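# Push the wooden crate into the taped bay without lifting

## Task

Move the wooden crate along the table until it rests inside the area marked out with tape. It must stay flat on the table the whole time: if it is lifted or tipped, the task counts as failed.

## Robot and tools

Robot: two arms, left_arm and right_arm. left_arm has a left hand and right_arm a right hand; each hand has four fingers and a thumb. Calibrated bases in the scene frame: left_arm (-0.035, +0.426, +0.001) m, quat_wxyz (+1.000, 0, 0, -0.020); right_arm (-0.001, -0.432, 0) m, quat_wxyz (+1.000, 0, 0, -0.013). A post stands fixed behind the arms. Loose objects may now and then get a brief outside push.

Frames: the scene frame has its origin at table height, midway between the nominal bases. +z is up, +x runs out over the table, and left_arm is on the +y side. Image left and right do not match these names. Hand poses, velocities and targets are given in each arm's own base frame. Offsets run along that arm's base axes, and turns pivot about its Hand target position.

Hand point: a point fixed to the palm, 0.05 m in front of it and 0.15 m out from the wrist face. Its +z runs along the straight fingers and +y points out of the palm. On the right hand +x points across the palm away from the thumb; on the left hand +x points toward the thumb. Straight fingers reach 0.06 to 0.07 m past the point. A wrist bracket on the little-finger side can strike things. With the fingers level and the palm down, the wrist may hang up to 0.11 m below the point and can reach the table first.

execute_actions(actions, cameras): actions is a list of actions. Each action has 1 to 15 rows, and each row is one 1/30 s step; a short action repeats its last row up to step 15. Every row has 28 numbers in [-1, 1]:
- left_arm dx, dy, dz, rx, ry, rz
- left hand little, ring, middle, index, thumb_bend, thumb_turn, force_limit, speed
- the same 14 numbers for right_arm and the right hand.
The six pose numbers are offsets from that arm's Hand target as it stood when the action began, along its base axes. Every row counts from that same start, not from the row before it. 1.0 means 0.6 m, or 180 degrees for rx, ry, rz, which together form one rotation vector. Send six zeros to request nothing new from an arm.
Finger numbers are absolute targets: +1 open or straight, -1 curled. For thumb_turn, +1 puts the thumb beside the palm and -1 puts it in front. force_limit runs from about 0 N at -1 to 10 N at +1 (15 N for the thumb motors). speed rises from almost zero at -1 to full at +0.48 and stays full above that. No number means 'unchanged', so repeat the hand's last executed eight numbers. If none have run yet, send hand_measured, then hand_force_limit and hand_speed. cameras lists names, ["all"] or []; an empty actions list returns all images.

move(target, speed, blend, stop_force, zero, blocking, cameras): target is one 28-number row or a list of up to 15 rows. Every row's offsets count from the same starting Hand targets, not from the row before. Paths are straight and take at most 10 s; they do not avoid obstacles. speed is in m/s, 0.002 to 3.6, default 0.25; turn rate is capped at twice that in rad/s. blend is a corner-rounding distance in m; 0 stops at each target. stop_force is in N, 3 to 120, one value for both arms. It ends an arm's path when the push against its motion passes that value, and the arm then backs off to where the push began. If stop_force is given, every row must carry the same hand numbers. zero (default true) re-zeros the sensor first. blocking=false returns early and cannot be combined with stop_force. The result adds a 'move:' line giving done, off_target, moving, held or fault, plus limits=paced or held.

wait(seconds 0-3600) lets time pass without new commands. stop brakes a running move. zoom_image(camera, region [x0,y0,x1,y1], at most 504x504 px) enlarges part of the latest image. show_instructions shows the reference pages. zero_wrist_force(arm) zeros that arm's sensor. finished_scene(scene=1) ends the scene for good; the crate must then stay in the bay without help.

Cameras: cam_high, cam_low, cam_left_wrist, cam_right_wrist, each 672x504.

Results:
- end_effector_position (m), end_effector_quat_wxyz and velocities, all in the base frame.
- Hand target: the last commanded pose after clipping.
- Joint positions and torques.
- Wrist force and torque along the end-effector axes, plus a line with the peak force.
- hand_measured, hand_stopped_by (moving, target, force, stalled, fault) and hand_load_n, in motor order.
- Step readings, for action calls only.
Items that have not changed may be left out.

Controller behaviour: each step, commanded orientation is clipped to within 32 degrees of the measured one. Motion trails commands by about 0.09 s or 0.17-0.22 s. The hand point often stops short of its Hand target; send the remaining gap as an offset. To release a push, command the target back behind the hand point. Moving the wrist near the arm's first joint axis can swing the whole arm; route around the base instead.

Faults and cautions:
- A stop lasts 10 s if a joint's contact torque reaches its limit: 138 N m for shoulder and elbow, 25.7 N m for the wrists.
- The same stop follows an outside force of about 150 N, or a tracking error over 0.9 degrees at a wrist or 7.5 degrees at the shoulder or elbow.
- At 70 °C a MOTOR HOT line appears; at 85 °C the arm brakes for 30-60 s.
- A clearance check holds back poses that bring the arms too close, but it does not catch every contact, and arm-to-arm hits can fail the scene.
For this job, push the crate low on its side with an open hand or fingers at slow speed; stop_force makes first contact gentle. Never lift or tip the crate, and do not hit the post or table hard. Keep the crate on the table, and avoid strong pushes that bend the fingers.

Each tool is called after "Emit:" as a command line: name --argument value for each argument, lists and objects as JSON in quotes; but a table of rows of numbers goes row by row, as --pt "numbers of a row", without its own name.

Reference images:

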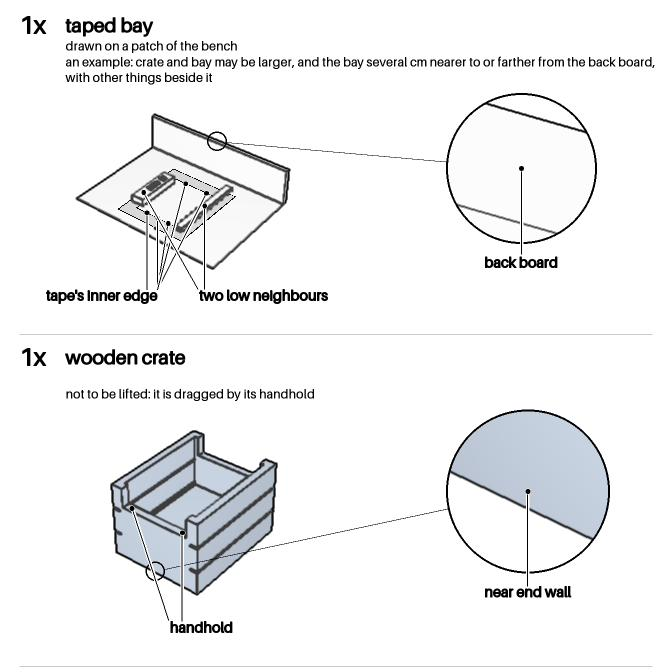

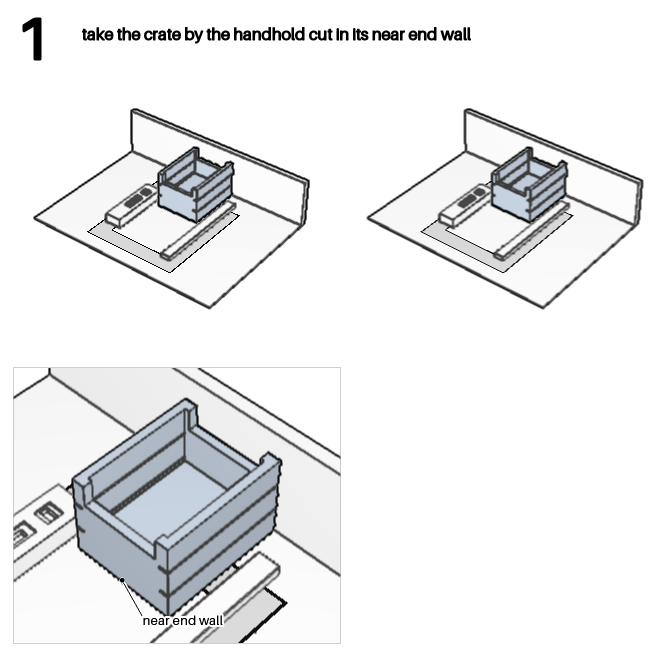

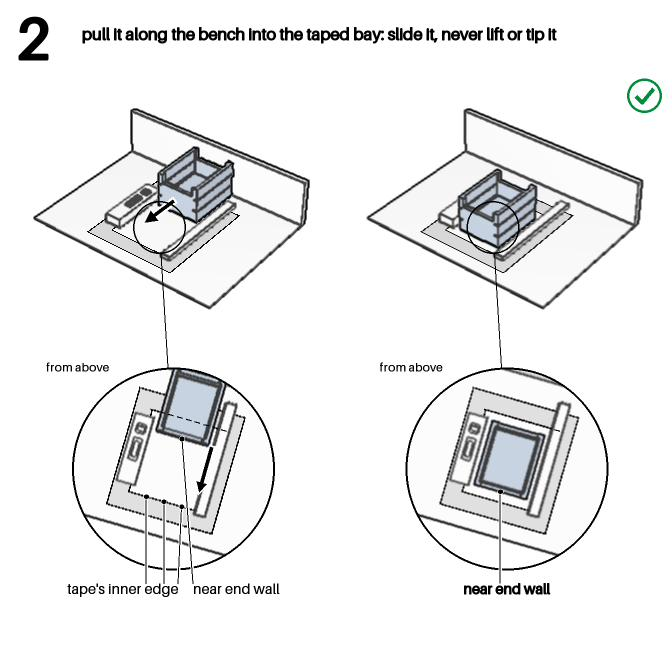

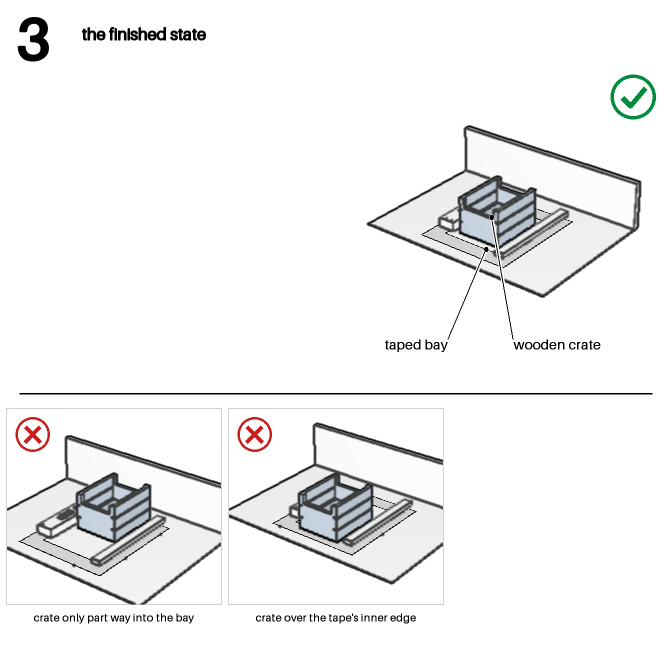

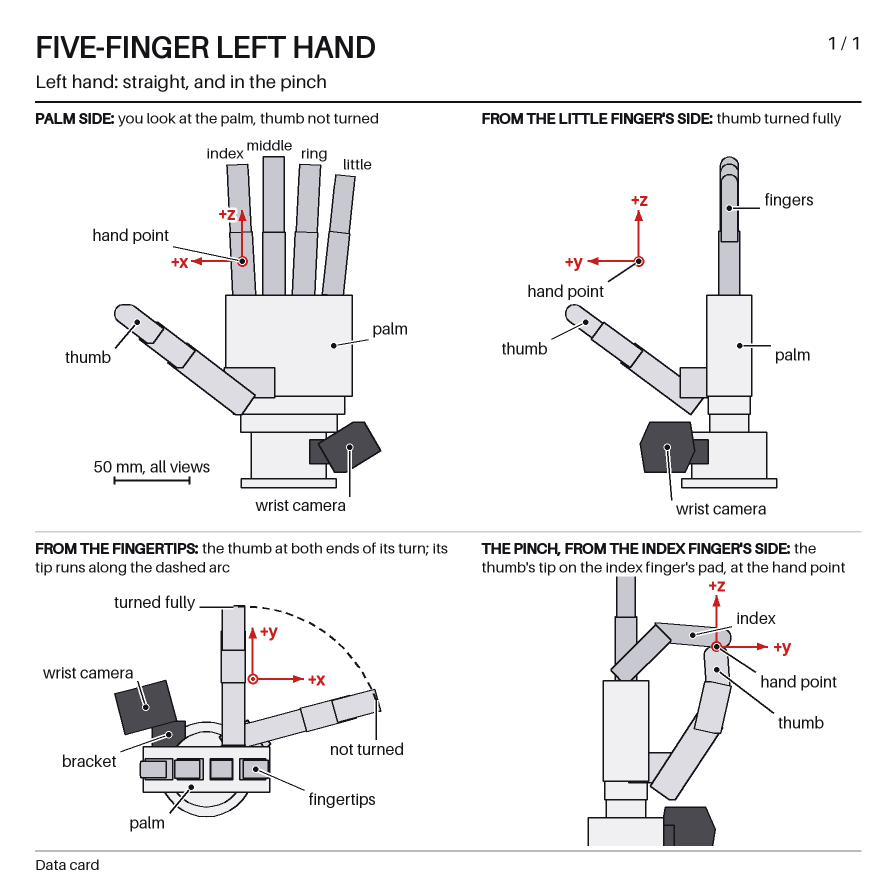

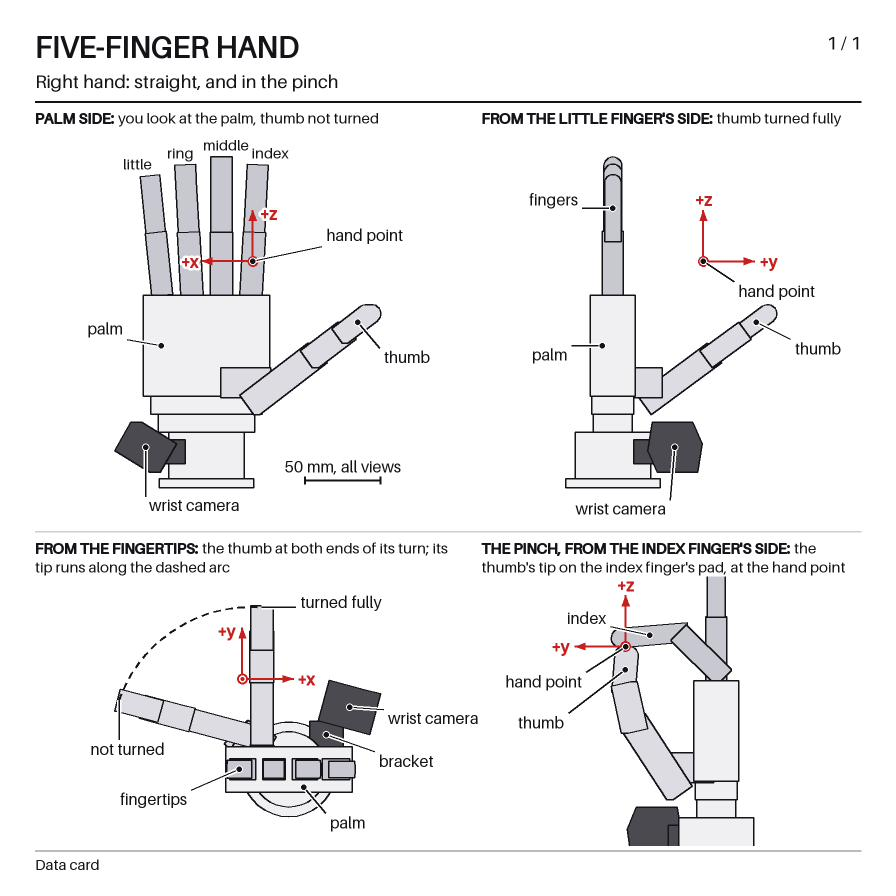

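## Session

Emit:
execute_actions --actions '[]'

Scene clock: 0.00 s.
left_arm: end_effector_position=(+0.5945, -0.1976, +0.2188) hand_measured=(+1.000, +1.000, +1.000, +1.000, +1.000, +1.000) hand_load_n=(+0.0, +0.0, +0.0, +0.0, +0.0, +0.0) hand_stopped_by=(target, target, target, target, target, target) hand_force_limit=0.00 hand_speed=-0.80 end_effector_quat_wxyz=(+0.360, +0.904, -0.192, -0.127) | right_arm: end_effector_position=(+0.5018, +0.4514, +0.2215) hand_measured=(+1.000, +1.000, +1.000, +1.000, +1.000, +1.000) hand_load_n=(+0.0, +0.0, +0.0, +0.0, +0.0, +0.0) hand_stopped_by=(target, target, target, target, target, target) hand_force_limit=0.00 hand_speed=-0.80 end_effector_quat_wxyz=(-0.016, +0.667, +0.740, +0.090)
Joint positions: left_arm=[3.351 -2.585 -0.78 1.194 -1.032 2.368] | right_arm=[0.589 -0.806 0.774 1.436 1.496 0.491]
Joint velocities: within noise
Joint torques (N m): no reading
Motor temperatures (°C): left_arm=[30 26 29 33 34 35] | right_arm=[29 30 31 37 34 34]
Wrist force (N): no reading
Wrist torque (N m): no reading
Wrist force, peak (N): no reading
Hand target: left_arm +0.5945, -0.1976, +0.2188; +0.360, +0.904, -0.192, -0.127 | right_arm +0.5018, +0.4514, +0.2215; -0.016, +0.667, +0.740, +0.090

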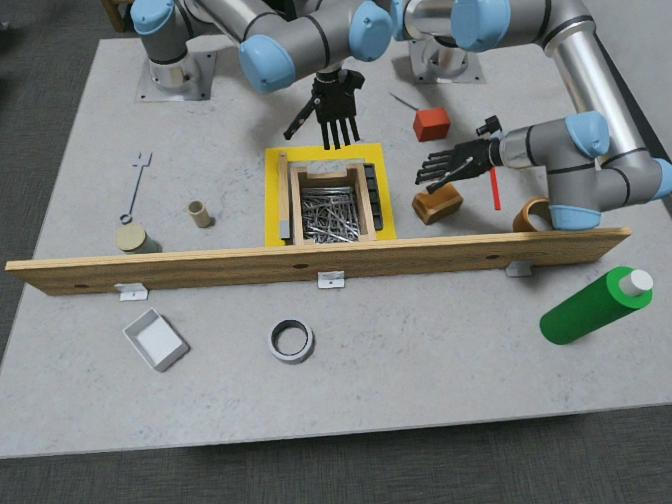

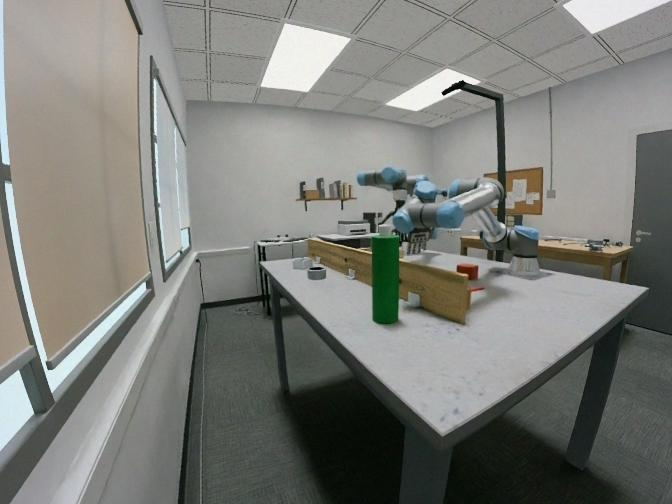

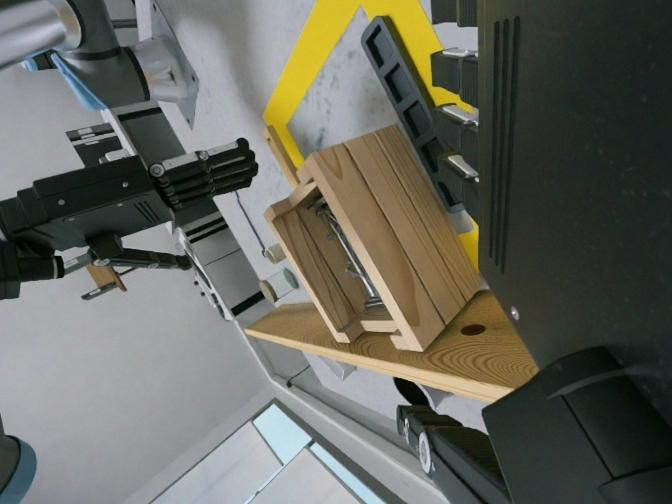

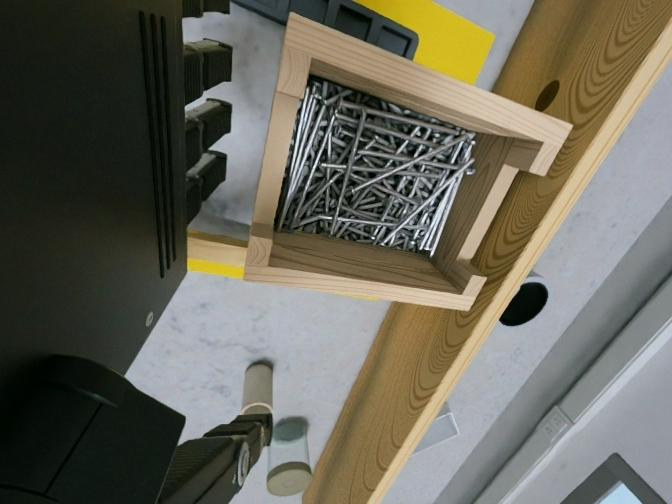

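Emit:
zoom_image --camera "cam_high" --region '[230, 120, 430, 270]'

Emit:
zoom_image --camera "cam_right_wrist" --region '[150, 0, 600, 400]'

Emit:
zoom_image --camera "cam_left_wrist" --region '[200, 0, 540, 400]'

Scaled by 2.520 from the camera's image (finer frame: 960x720).

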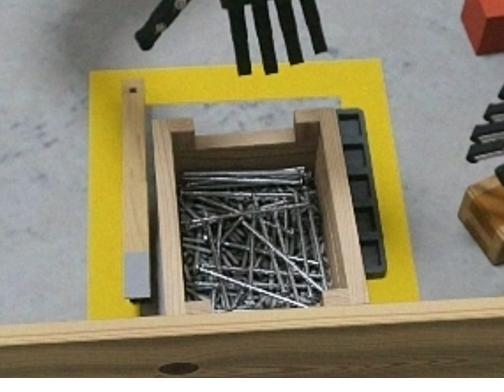

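Scaled by 1.120 from the camera's image (finer frame: 960x720).

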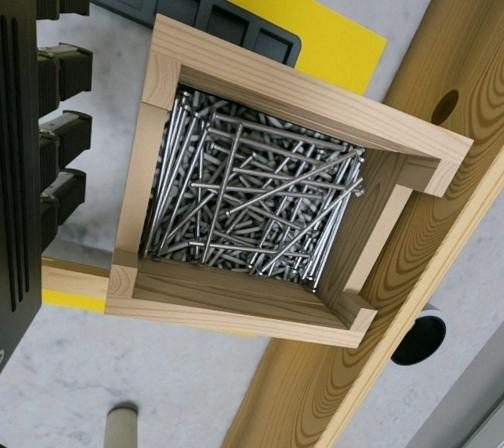

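Scaled by 1.260 from the camera's image (finer frame: 960x720).

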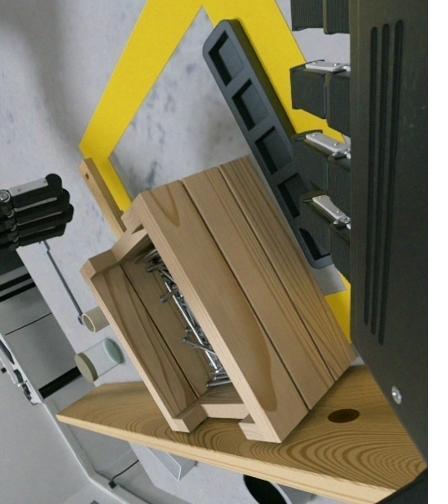

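Emit:
move --pt "0 0.12 0.08 0 0 0 1 1 1 1 1 1 0 -0.8 -0.17 0 0.167 -0.0507 -0.0726 0.9635 1 1 1 1 1 -1 0 0" --speed 0.4 --cameras '["all"]'

Scene clock: 116.23 s.
left_arm: end_effector_position=(+0.5945, -0.1255, +0.2668) hand_measured=(+1.000, +1.000, +1.000, +1.000, +1.000, +1.000) hand_load_n=(+0.0, +0.0, +0.0, +0.0, +0.0, +0.0) hand_stopped_by=(target, target, target, target, target, target) hand_force_limit=0.00 hand_speed=-0.80 end_effector_quat_wxyz=(+0.360, +0.904, -0.192, -0.127) | right_arm: end_effector_position=(+0.3994, +0.4511, +0.3214) hand_measured=(+1.000, +1.000, +1.000, +1.000, +1.000, -1.000) hand_load_n=(-0.5, +0.0, +0.0, +0.0, +0.0, +0.0) hand_stopped_by=(target, target, target, target, target, target) hand_force_limit=0.00 hand_speed=0.00 end_effector_quat_wxyz=(-0.002, +0.707, -0.707, +0.000)
Joint positions: left_arm=[3.456 -2.564 -0.704 1.051 -1.093 2.465] | right_arm=[0.524 -0.542 0.035 2.074 1.569 -2.617]
Joint torques (N m): left_arm=[-11.89 58.98 9.16 -1.44 1.99 -2.07] | right_arm=[-6.88 -42.49 -23.23 4.29 -1.13 -2.18]
Wrist force (N): left_arm=[0.4 0.1 0.7] | right_arm=[0.0 0.1 -0.2]
Wrist torque (N m): left_arm=[-0.02 -0.03 0.00] | right_arm=[0.08 -0.05 -0.06]
Wrist force, peak (N): left_arm=[0.9 0.2 0.6] | right_arm=[0.7 0.2 -0.6]
Hand target: left_arm +0.5945, -0.1256, +0.2668; +0.360, +0.904, -0.192, -0.127 | right_arm +0.3998, +0.4514, +0.3217; +0.000, +0.708, -0.707, +0.000
Off the commanded pose: left_arm 0.000 m, 0 deg | right_arm 0.001 m, 0 deg.
elbow stopped short (right arm): the move would have taken joint 3 (elbow) straighter than the controller allows.
move: done

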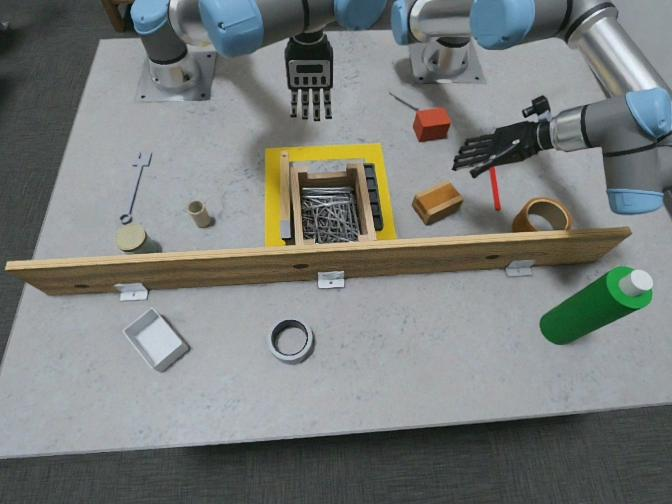

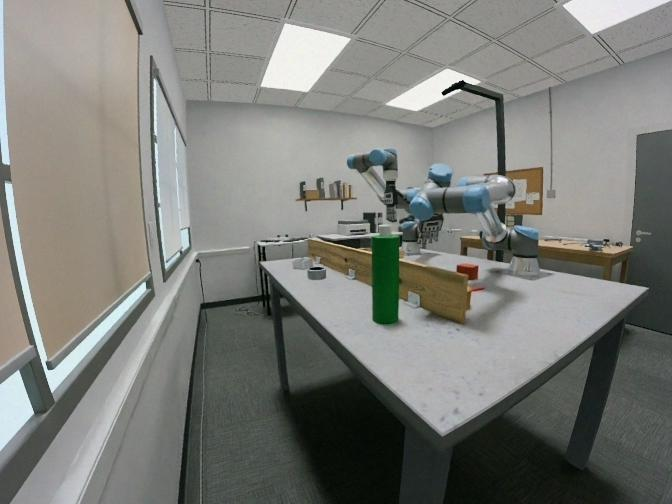

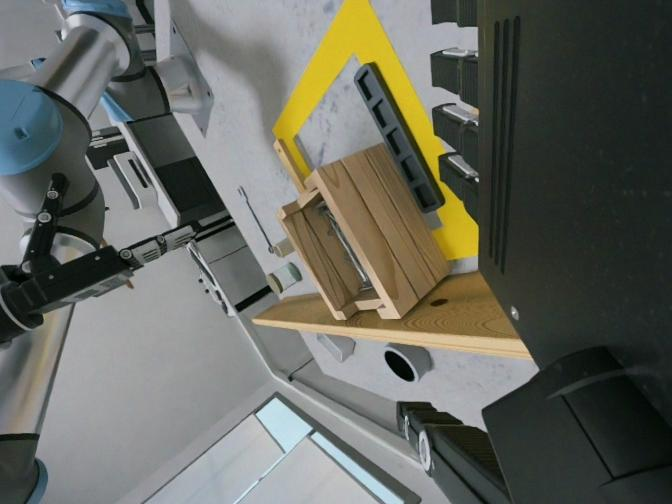

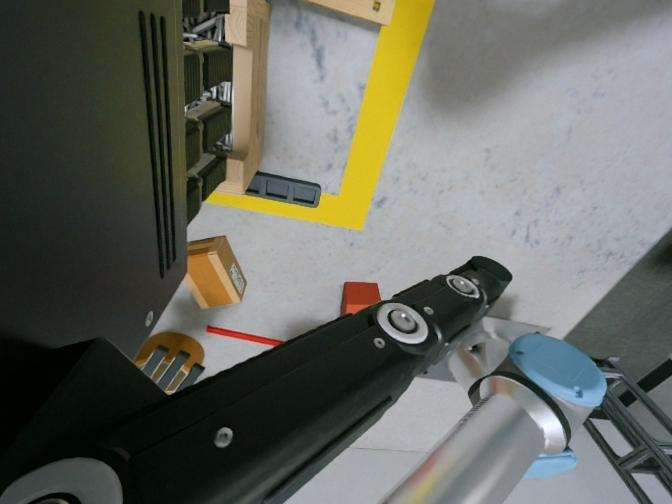

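Emit:
zoom_image --camera "cam_right_wrist" --region '[170, 0, 470, 240]'

Emit:
zoom_image --camera "cam_high" --region '[240, 60, 420, 260]'

Emit:
zoom_image --camera "cam_left_wrist" --region '[230, 0, 550, 360]'

Scaled by 1.680 from the camera's image (finer frame: 960x720).

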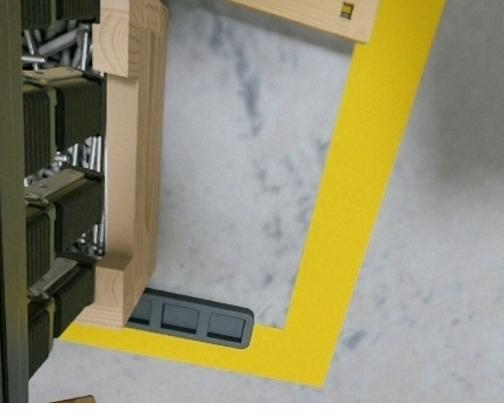

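Scaled by 2.520 from the camera's image (finer frame: 960x720).

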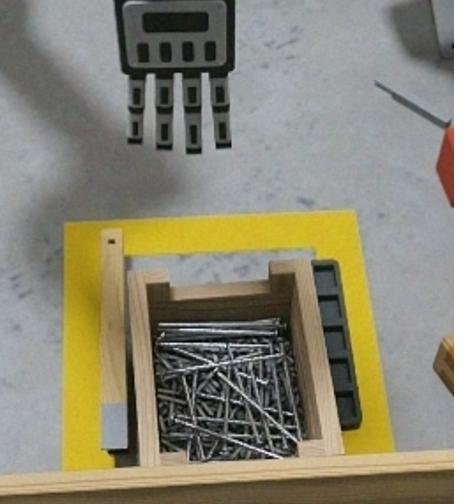

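Scaled by 1.400 from the camera's image (finer frame: 960x720).

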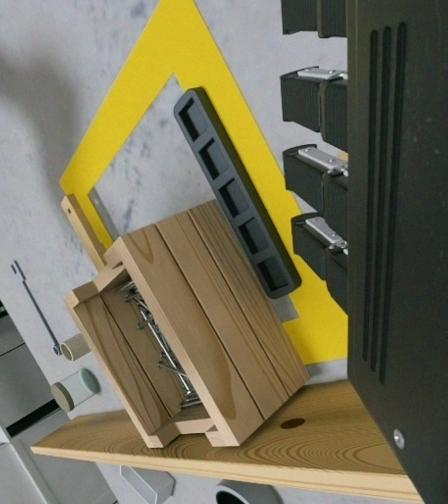

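Emit:
move --pt "0 0 0 0 0 0 1 1 1 1 1 1 0 -0.8 0.117 0.07 -0.117 0 0 0 1 1 1 1 1 -1 0 0" --speed 0.2 --cameras '["all"]'

Emit:
zoom_image --camera "cam_high" --region '[240, 60, 420, 260]'

Emit:
zoom_image --camera "cam_left_wrist" --region '[230, 0, 550, 360]'

Scene clock: 192.57 s.
left_arm: end_effector_position=(+0.5945, -0.1256, +0.2668) hand_measured=(+1.000, +1.000, +1.000, +1.000, +1.000, +1.000) hand_load_n=(+0.0, +0.0, +0.0, +0.0, +0.0, +0.0) hand_stopped_by=(target, target, target, target, target, target) hand_force_limit=0.00 hand_speed=-0.80 end_effector_quat_wxyz=(+0.360, +0.904, -0.192, -0.127) | right_arm: end_effector_position=(+0.4687, +0.4923, +0.2508) hand_measured=(+1.000, +1.000, +1.000, +1.000, +1.000, -1.000) hand_load_n=(+0.0, +0.0, +0.0, +0.0, +0.0, +0.0) hand_stopped_by=(target, target, target, target, target, target) hand_force_limit=0.00 hand_speed=0.00 end_effector_quat_wxyz=(-0.094, +0.685, -0.723, -0.008)
Joint positions: left_arm=[3.456 -2.564 -0.704 1.051 -1.093 2.465] | right_arm=[0.5 -0.465 0.035 1.824 1.507 -2.582]
Joint torques (N m): left_arm=[-13.53 46.81 8.78 -1.47 2.55 -2.09] | right_arm=[0.18 -48 -11.47 0.3 -1.56 -1.99]
Wrist force (N): left_arm=[0.6 0.1 0.6] | right_arm=[-0.2 0.1 -0.3]
Wrist torque (N m): left_arm=[-0.03 -0.06 0.02] | right_arm=[0.09 -0.05 -0.01]
Wrist force, peak (N): left_arm=[0.6 0.2 0.9] | right_arm=[0.1 1.4 -1.6]
Hand target: left_arm +0.5945, -0.1256, +0.2668; +0.360, +0.904, -0.192, -0.127 | right_arm +0.4700, +0.4934, +0.2515; +0.000, +0.708, -0.707, +0.000
Off the commanded pose: left_arm 0.000 m, 0 deg | right_arm 0.002 m, 11 deg.
elbow stopped short (right arm): the move would have taken joint 3 (elbow) straighter than the controller allows.
move: off_target (right_arm)

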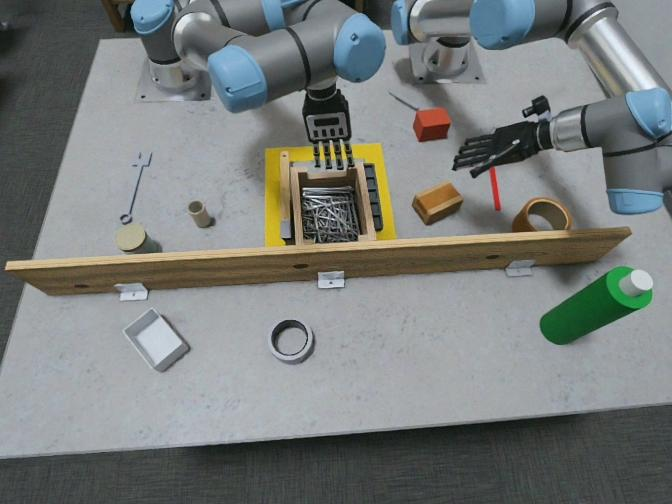

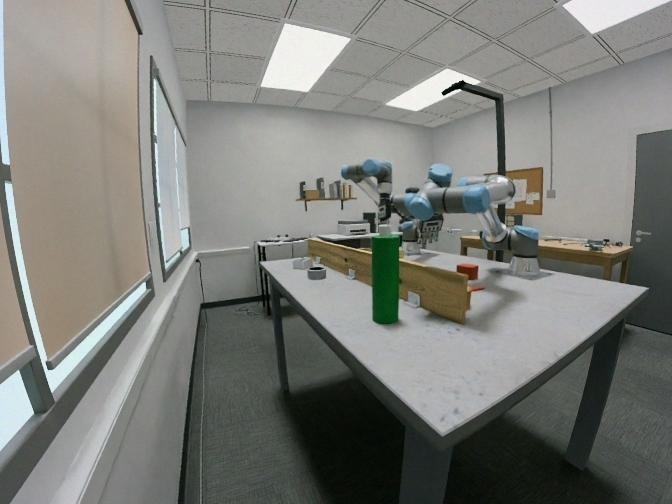

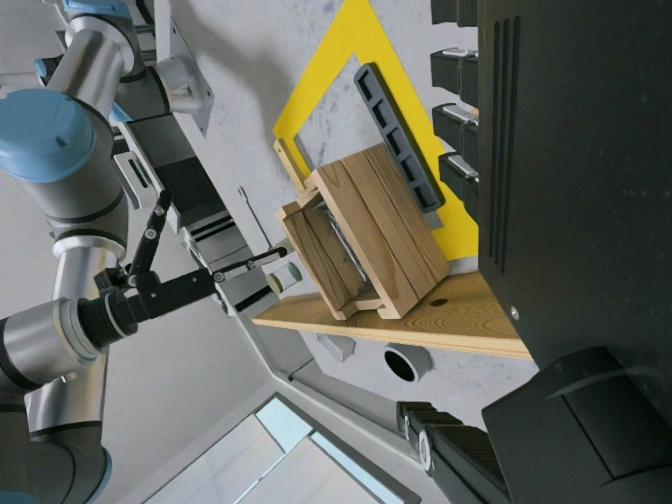

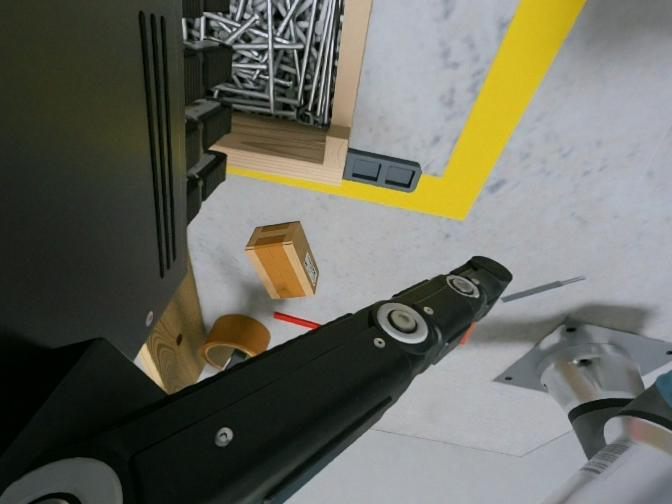

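Scaled by 2.520 from the camera's image (finer frame: 960x720).

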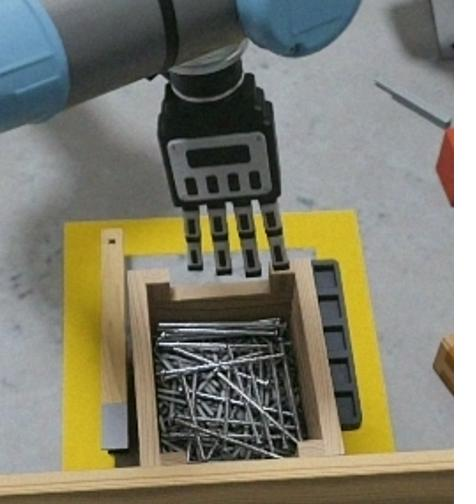

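Scaled by 1.400 from the camera's image (finer frame: 960x720).

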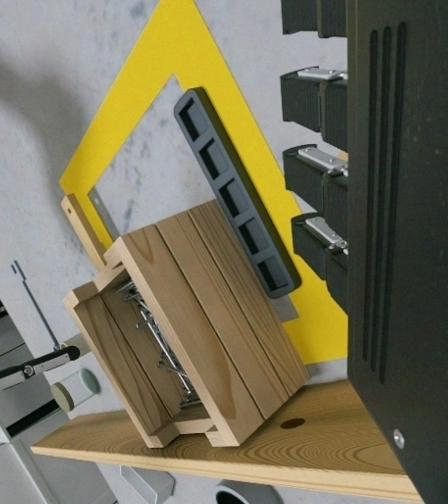

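Emit:
move --pt "0 0 0 0 0 0 1 1 1 1 1 1 0 -0.8 0.003 -0.017 -0.07 0 0 0.01 1 1 1 1 1 -1 0 0" --speed 0.1 --cameras '["all"]'

Emit:
zoom_image --camera "cam_high" --region '[240, 60, 420, 260]'

Emit:
zoom_image --camera "cam_left_wrist" --region '[230, 140, 470, 340]'

Emit:
zoom_image --camera "cam_right_wrist" --region '[170, 0, 470, 240]'

Scene clock: 233.17 s.
left_arm: end_effector_position=(+0.5945, -0.1256, +0.2668) hand_measured=(+1.000, +1.000, +1.000, +1.000, +1.000, +1.000) hand_load_n=(+0.0, +0.0, +0.0, +0.0, +0.0, +0.0) hand_stopped_by=(target, target, target, target, target, target) hand_force_limit=0.00 hand_speed=-0.80 end_effector_quat_wxyz=(+0.360, +0.904, -0.192, -0.127) | right_arm: end_effector_position=(+0.4706, +0.4821, +0.2087) hand_measured=(+1.000, +1.000, +1.000, +1.000, +1.000, -1.000) hand_load_n=(+0.0, +0.0, +0.0, +0.0, +0.0, +0.0) hand_stopped_by=(target, target, target, target, target, target) hand_force_limit=0.00 hand_speed=0.00 end_effector_quat_wxyz=(-0.051, +0.707, -0.705, -0.002) end_effector_velocity=(+0.000, +0.000, +0.002) end_effector_angular_velocity=(+0.002, -0.001, -0.005)
Joint positions: left_arm=[3.456 -2.564 -0.704 1.051 -1.093 2.465] | right_arm=[0.5 -0.402 0.035 1.84 1.538 -2.643]
Joint velocities: left_arm=[within noise] | right_arm=[0 -0.003 0 0.001 -0.001 0.005]
Joint torques (N m): left_arm=[-12.58 50.07 10.28 -1.61 2.73 -1.99] | right_arm=[8.56 -63.39 -10.41 2.44 -0.83 2.15]
Wrist force (N): left_arm=[0.5 0.3 0.7] | right_arm=[-0.4 0.3 -0.7]
Wrist torque (N m): left_arm=[0.00 -0.05 0.01] | right_arm=[0.13 0.02 0.05]
Wrist force, peak (N): left_arm=[0.6 0.4 0.8] | right_arm=[-0.5 0.1 -0.8]
Hand target: left_arm +0.5945, -0.1256, +0.2668; +0.360, +0.904, -0.192, -0.127 | right_arm +0.4718, +0.4832, +0.2095; +0.000, +0.719, -0.695, +0.000
Off the commanded pose: left_arm 0.000 m, 0 deg | right_arm 0.002 m, 6 deg.
elbow stopped short (right arm): the move would have taken joint 3 (elbow) straighter than the controller allows.
move: off_target (right_arm)

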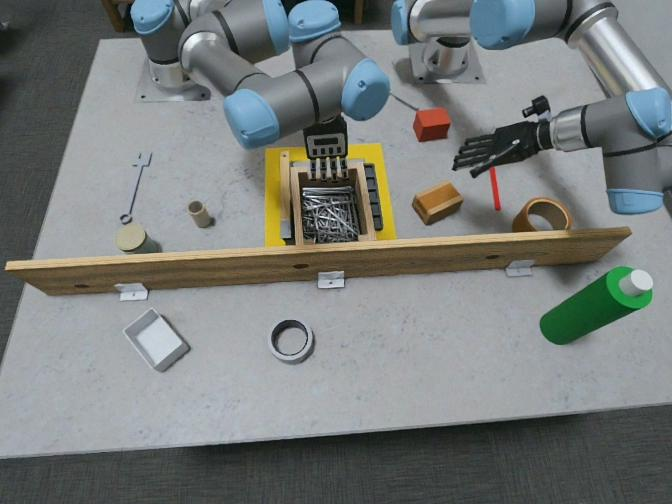

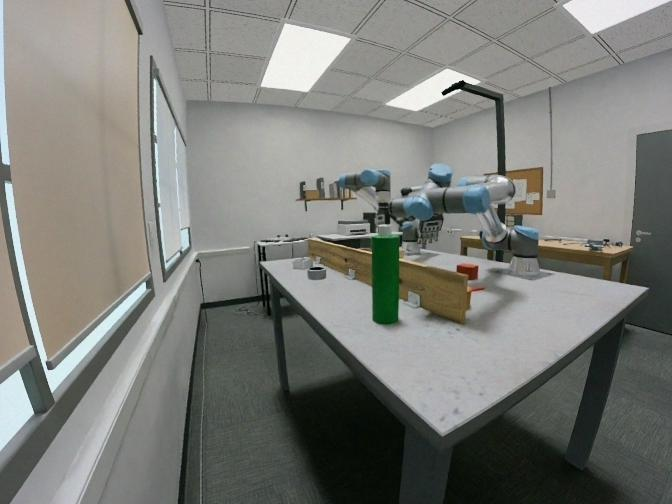

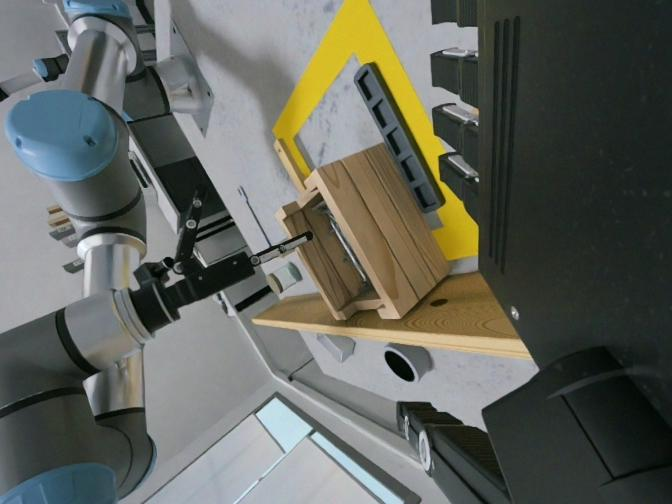

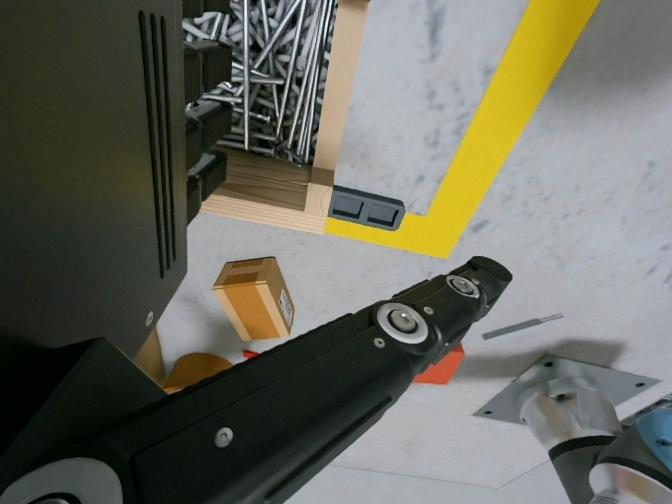

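Scaled by 2.520 from the camera's image (finer frame: 960x720).

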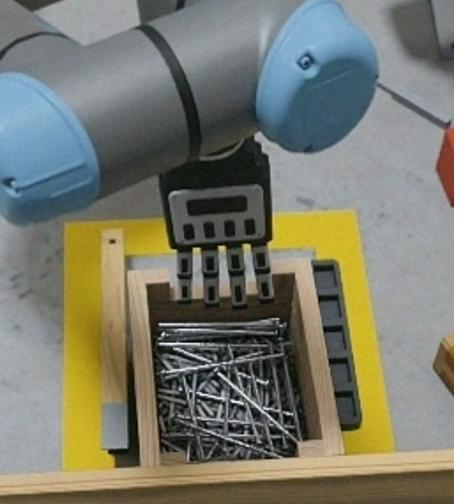

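Scaled by 2.100 from the camera's image (finer frame: 960x720).

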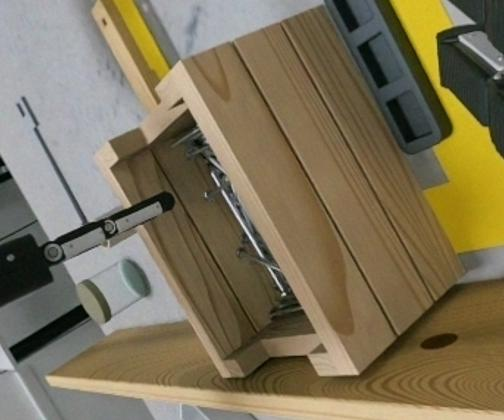

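Scaled by 1.680 from the camera's image (finer frame: 960x720).

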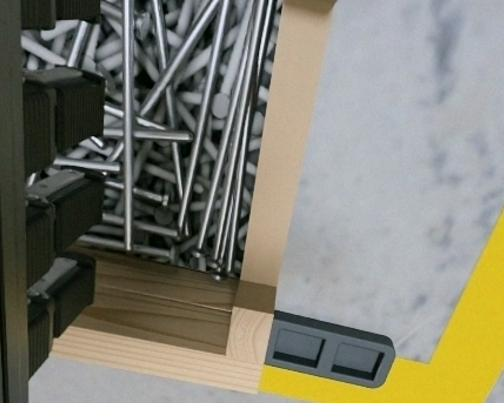

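Emit:
move --pt "0 0 0 0 0 0 1 1 1 1 1 1 0 -0.8 0 0 -0.06 0 0 0 1 1 1 1 1 -1 0 0" --speed 0.012 --stop_force 5 --cameras '["all"]'

Emit:
zoom_image --camera "cam_high" --region '[240, 60, 420, 260]'

Emit:
zoom_image --camera "cam_left_wrist" --region '[230, 140, 470, 340]'

Emit:
zoom_image --camera "cam_right_wrist" --region '[170, 0, 470, 240]'

Scene clock: 280.70 s.
left_arm: end_effector_position=(+0.5945, -0.1256, +0.2668) hand_measured=(+1.000, +1.000, +1.000, +1.000, +1.000, +1.000) hand_load_n=(+0.0, +0.0, +0.0, +0.0, +0.0, +0.0) hand_stopped_by=(target, target, target, target, target, target) hand_force_limit=0.00 hand_speed=-0.80 end_effector_quat_wxyz=(+0.360, +0.904, -0.192, -0.127) | right_arm: end_effector_position=(+0.4707, +0.4823, +0.1729) hand_measured=(+1.000, +1.000, +1.000, +1.000, +1.000, -1.000) hand_load_n=(+0.0, +0.0, +0.0, +0.0, +0.0, +0.0) hand_stopped_by=(target, target, target, target, target, target) hand_force_limit=0.00 hand_speed=0.00 end_effector_quat_wxyz=(-0.024, +0.714, -0.700, -0.001)
Joint positions: left_arm=[3.456 -2.564 -0.704 1.051 -1.093 2.465] | right_arm=[0.508 -0.348 0.035 1.838 1.556 -2.652]
Joint torques (N m): left_arm=[-12.65 53.94 10.61 -1.55 2.62 -1.92] | right_arm=[5.15 -63.94 -23.57 1.44 0.02 -1.63]
Wrist force (N): left_arm=[0.8 0.4 0.6] | right_arm=[0.2 0.1 -0.5]
Wrist torque (N m): left_arm=[0.01 -0.09 0.02] | right_arm=[0.10 -0.07 0.09]
Wrist force, peak (N): left_arm=[0.7 0.5 0.8] | right_arm=[-0.6 0.3 -0.7]
Hand target: left_arm +0.5945, -0.1256, +0.2668; +0.360, +0.904, -0.192, -0.127 | right_arm +0.4718, +0.4832, +0.1735; +0.000, +0.719, -0.695, +0.000
Off the commanded pose: left_arm 0.000 m, 0 deg | right_arm 0.002 m, 3 deg.
elbow stopped short (right arm): the move would have taken joint 3 (elbow) straighter than the controller allows.
move: off_target (right_arm)

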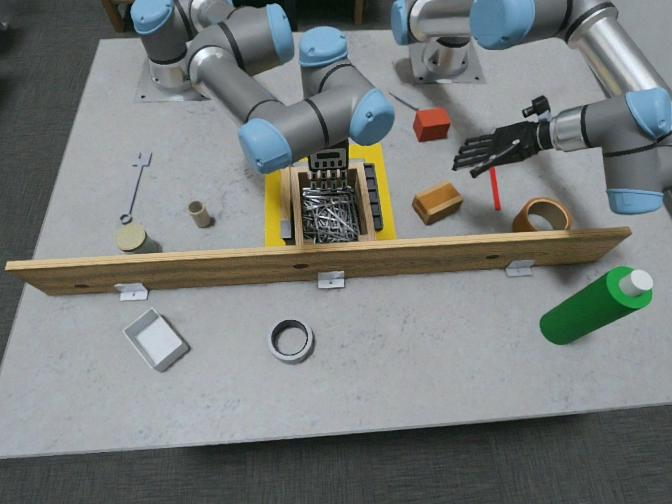

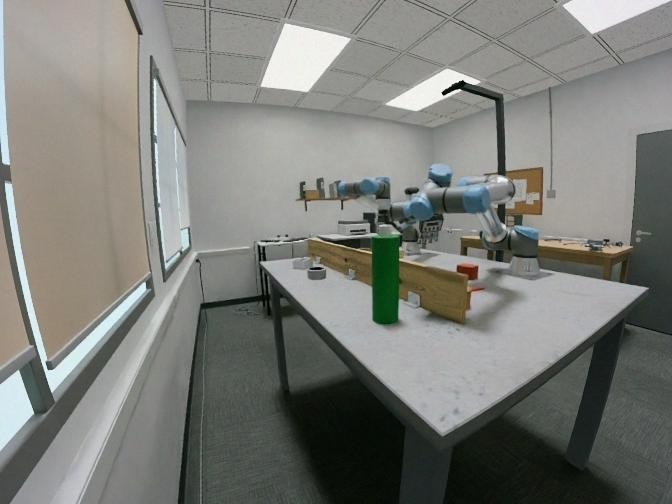

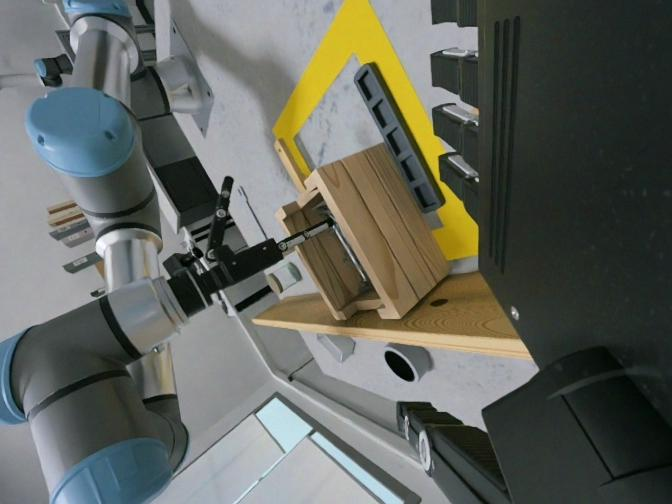

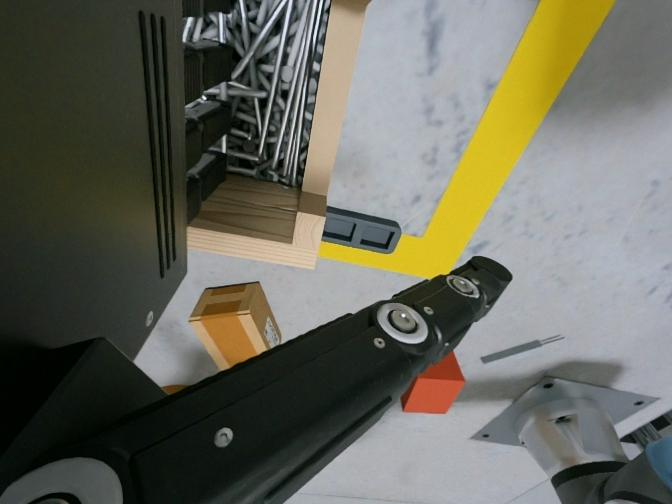

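Scaled by 2.520 from the camera's image (finer frame: 960x720).

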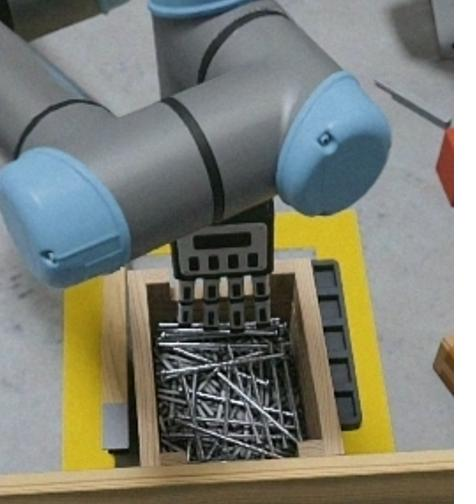

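Scaled by 2.100 from the camera's image (finer frame: 960x720).

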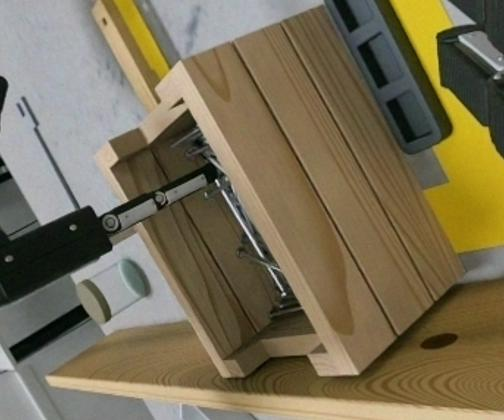

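Scaled by 1.680 from the camera's image (finer frame: 960x720).

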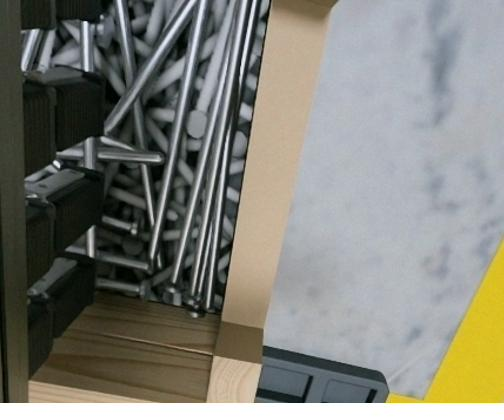

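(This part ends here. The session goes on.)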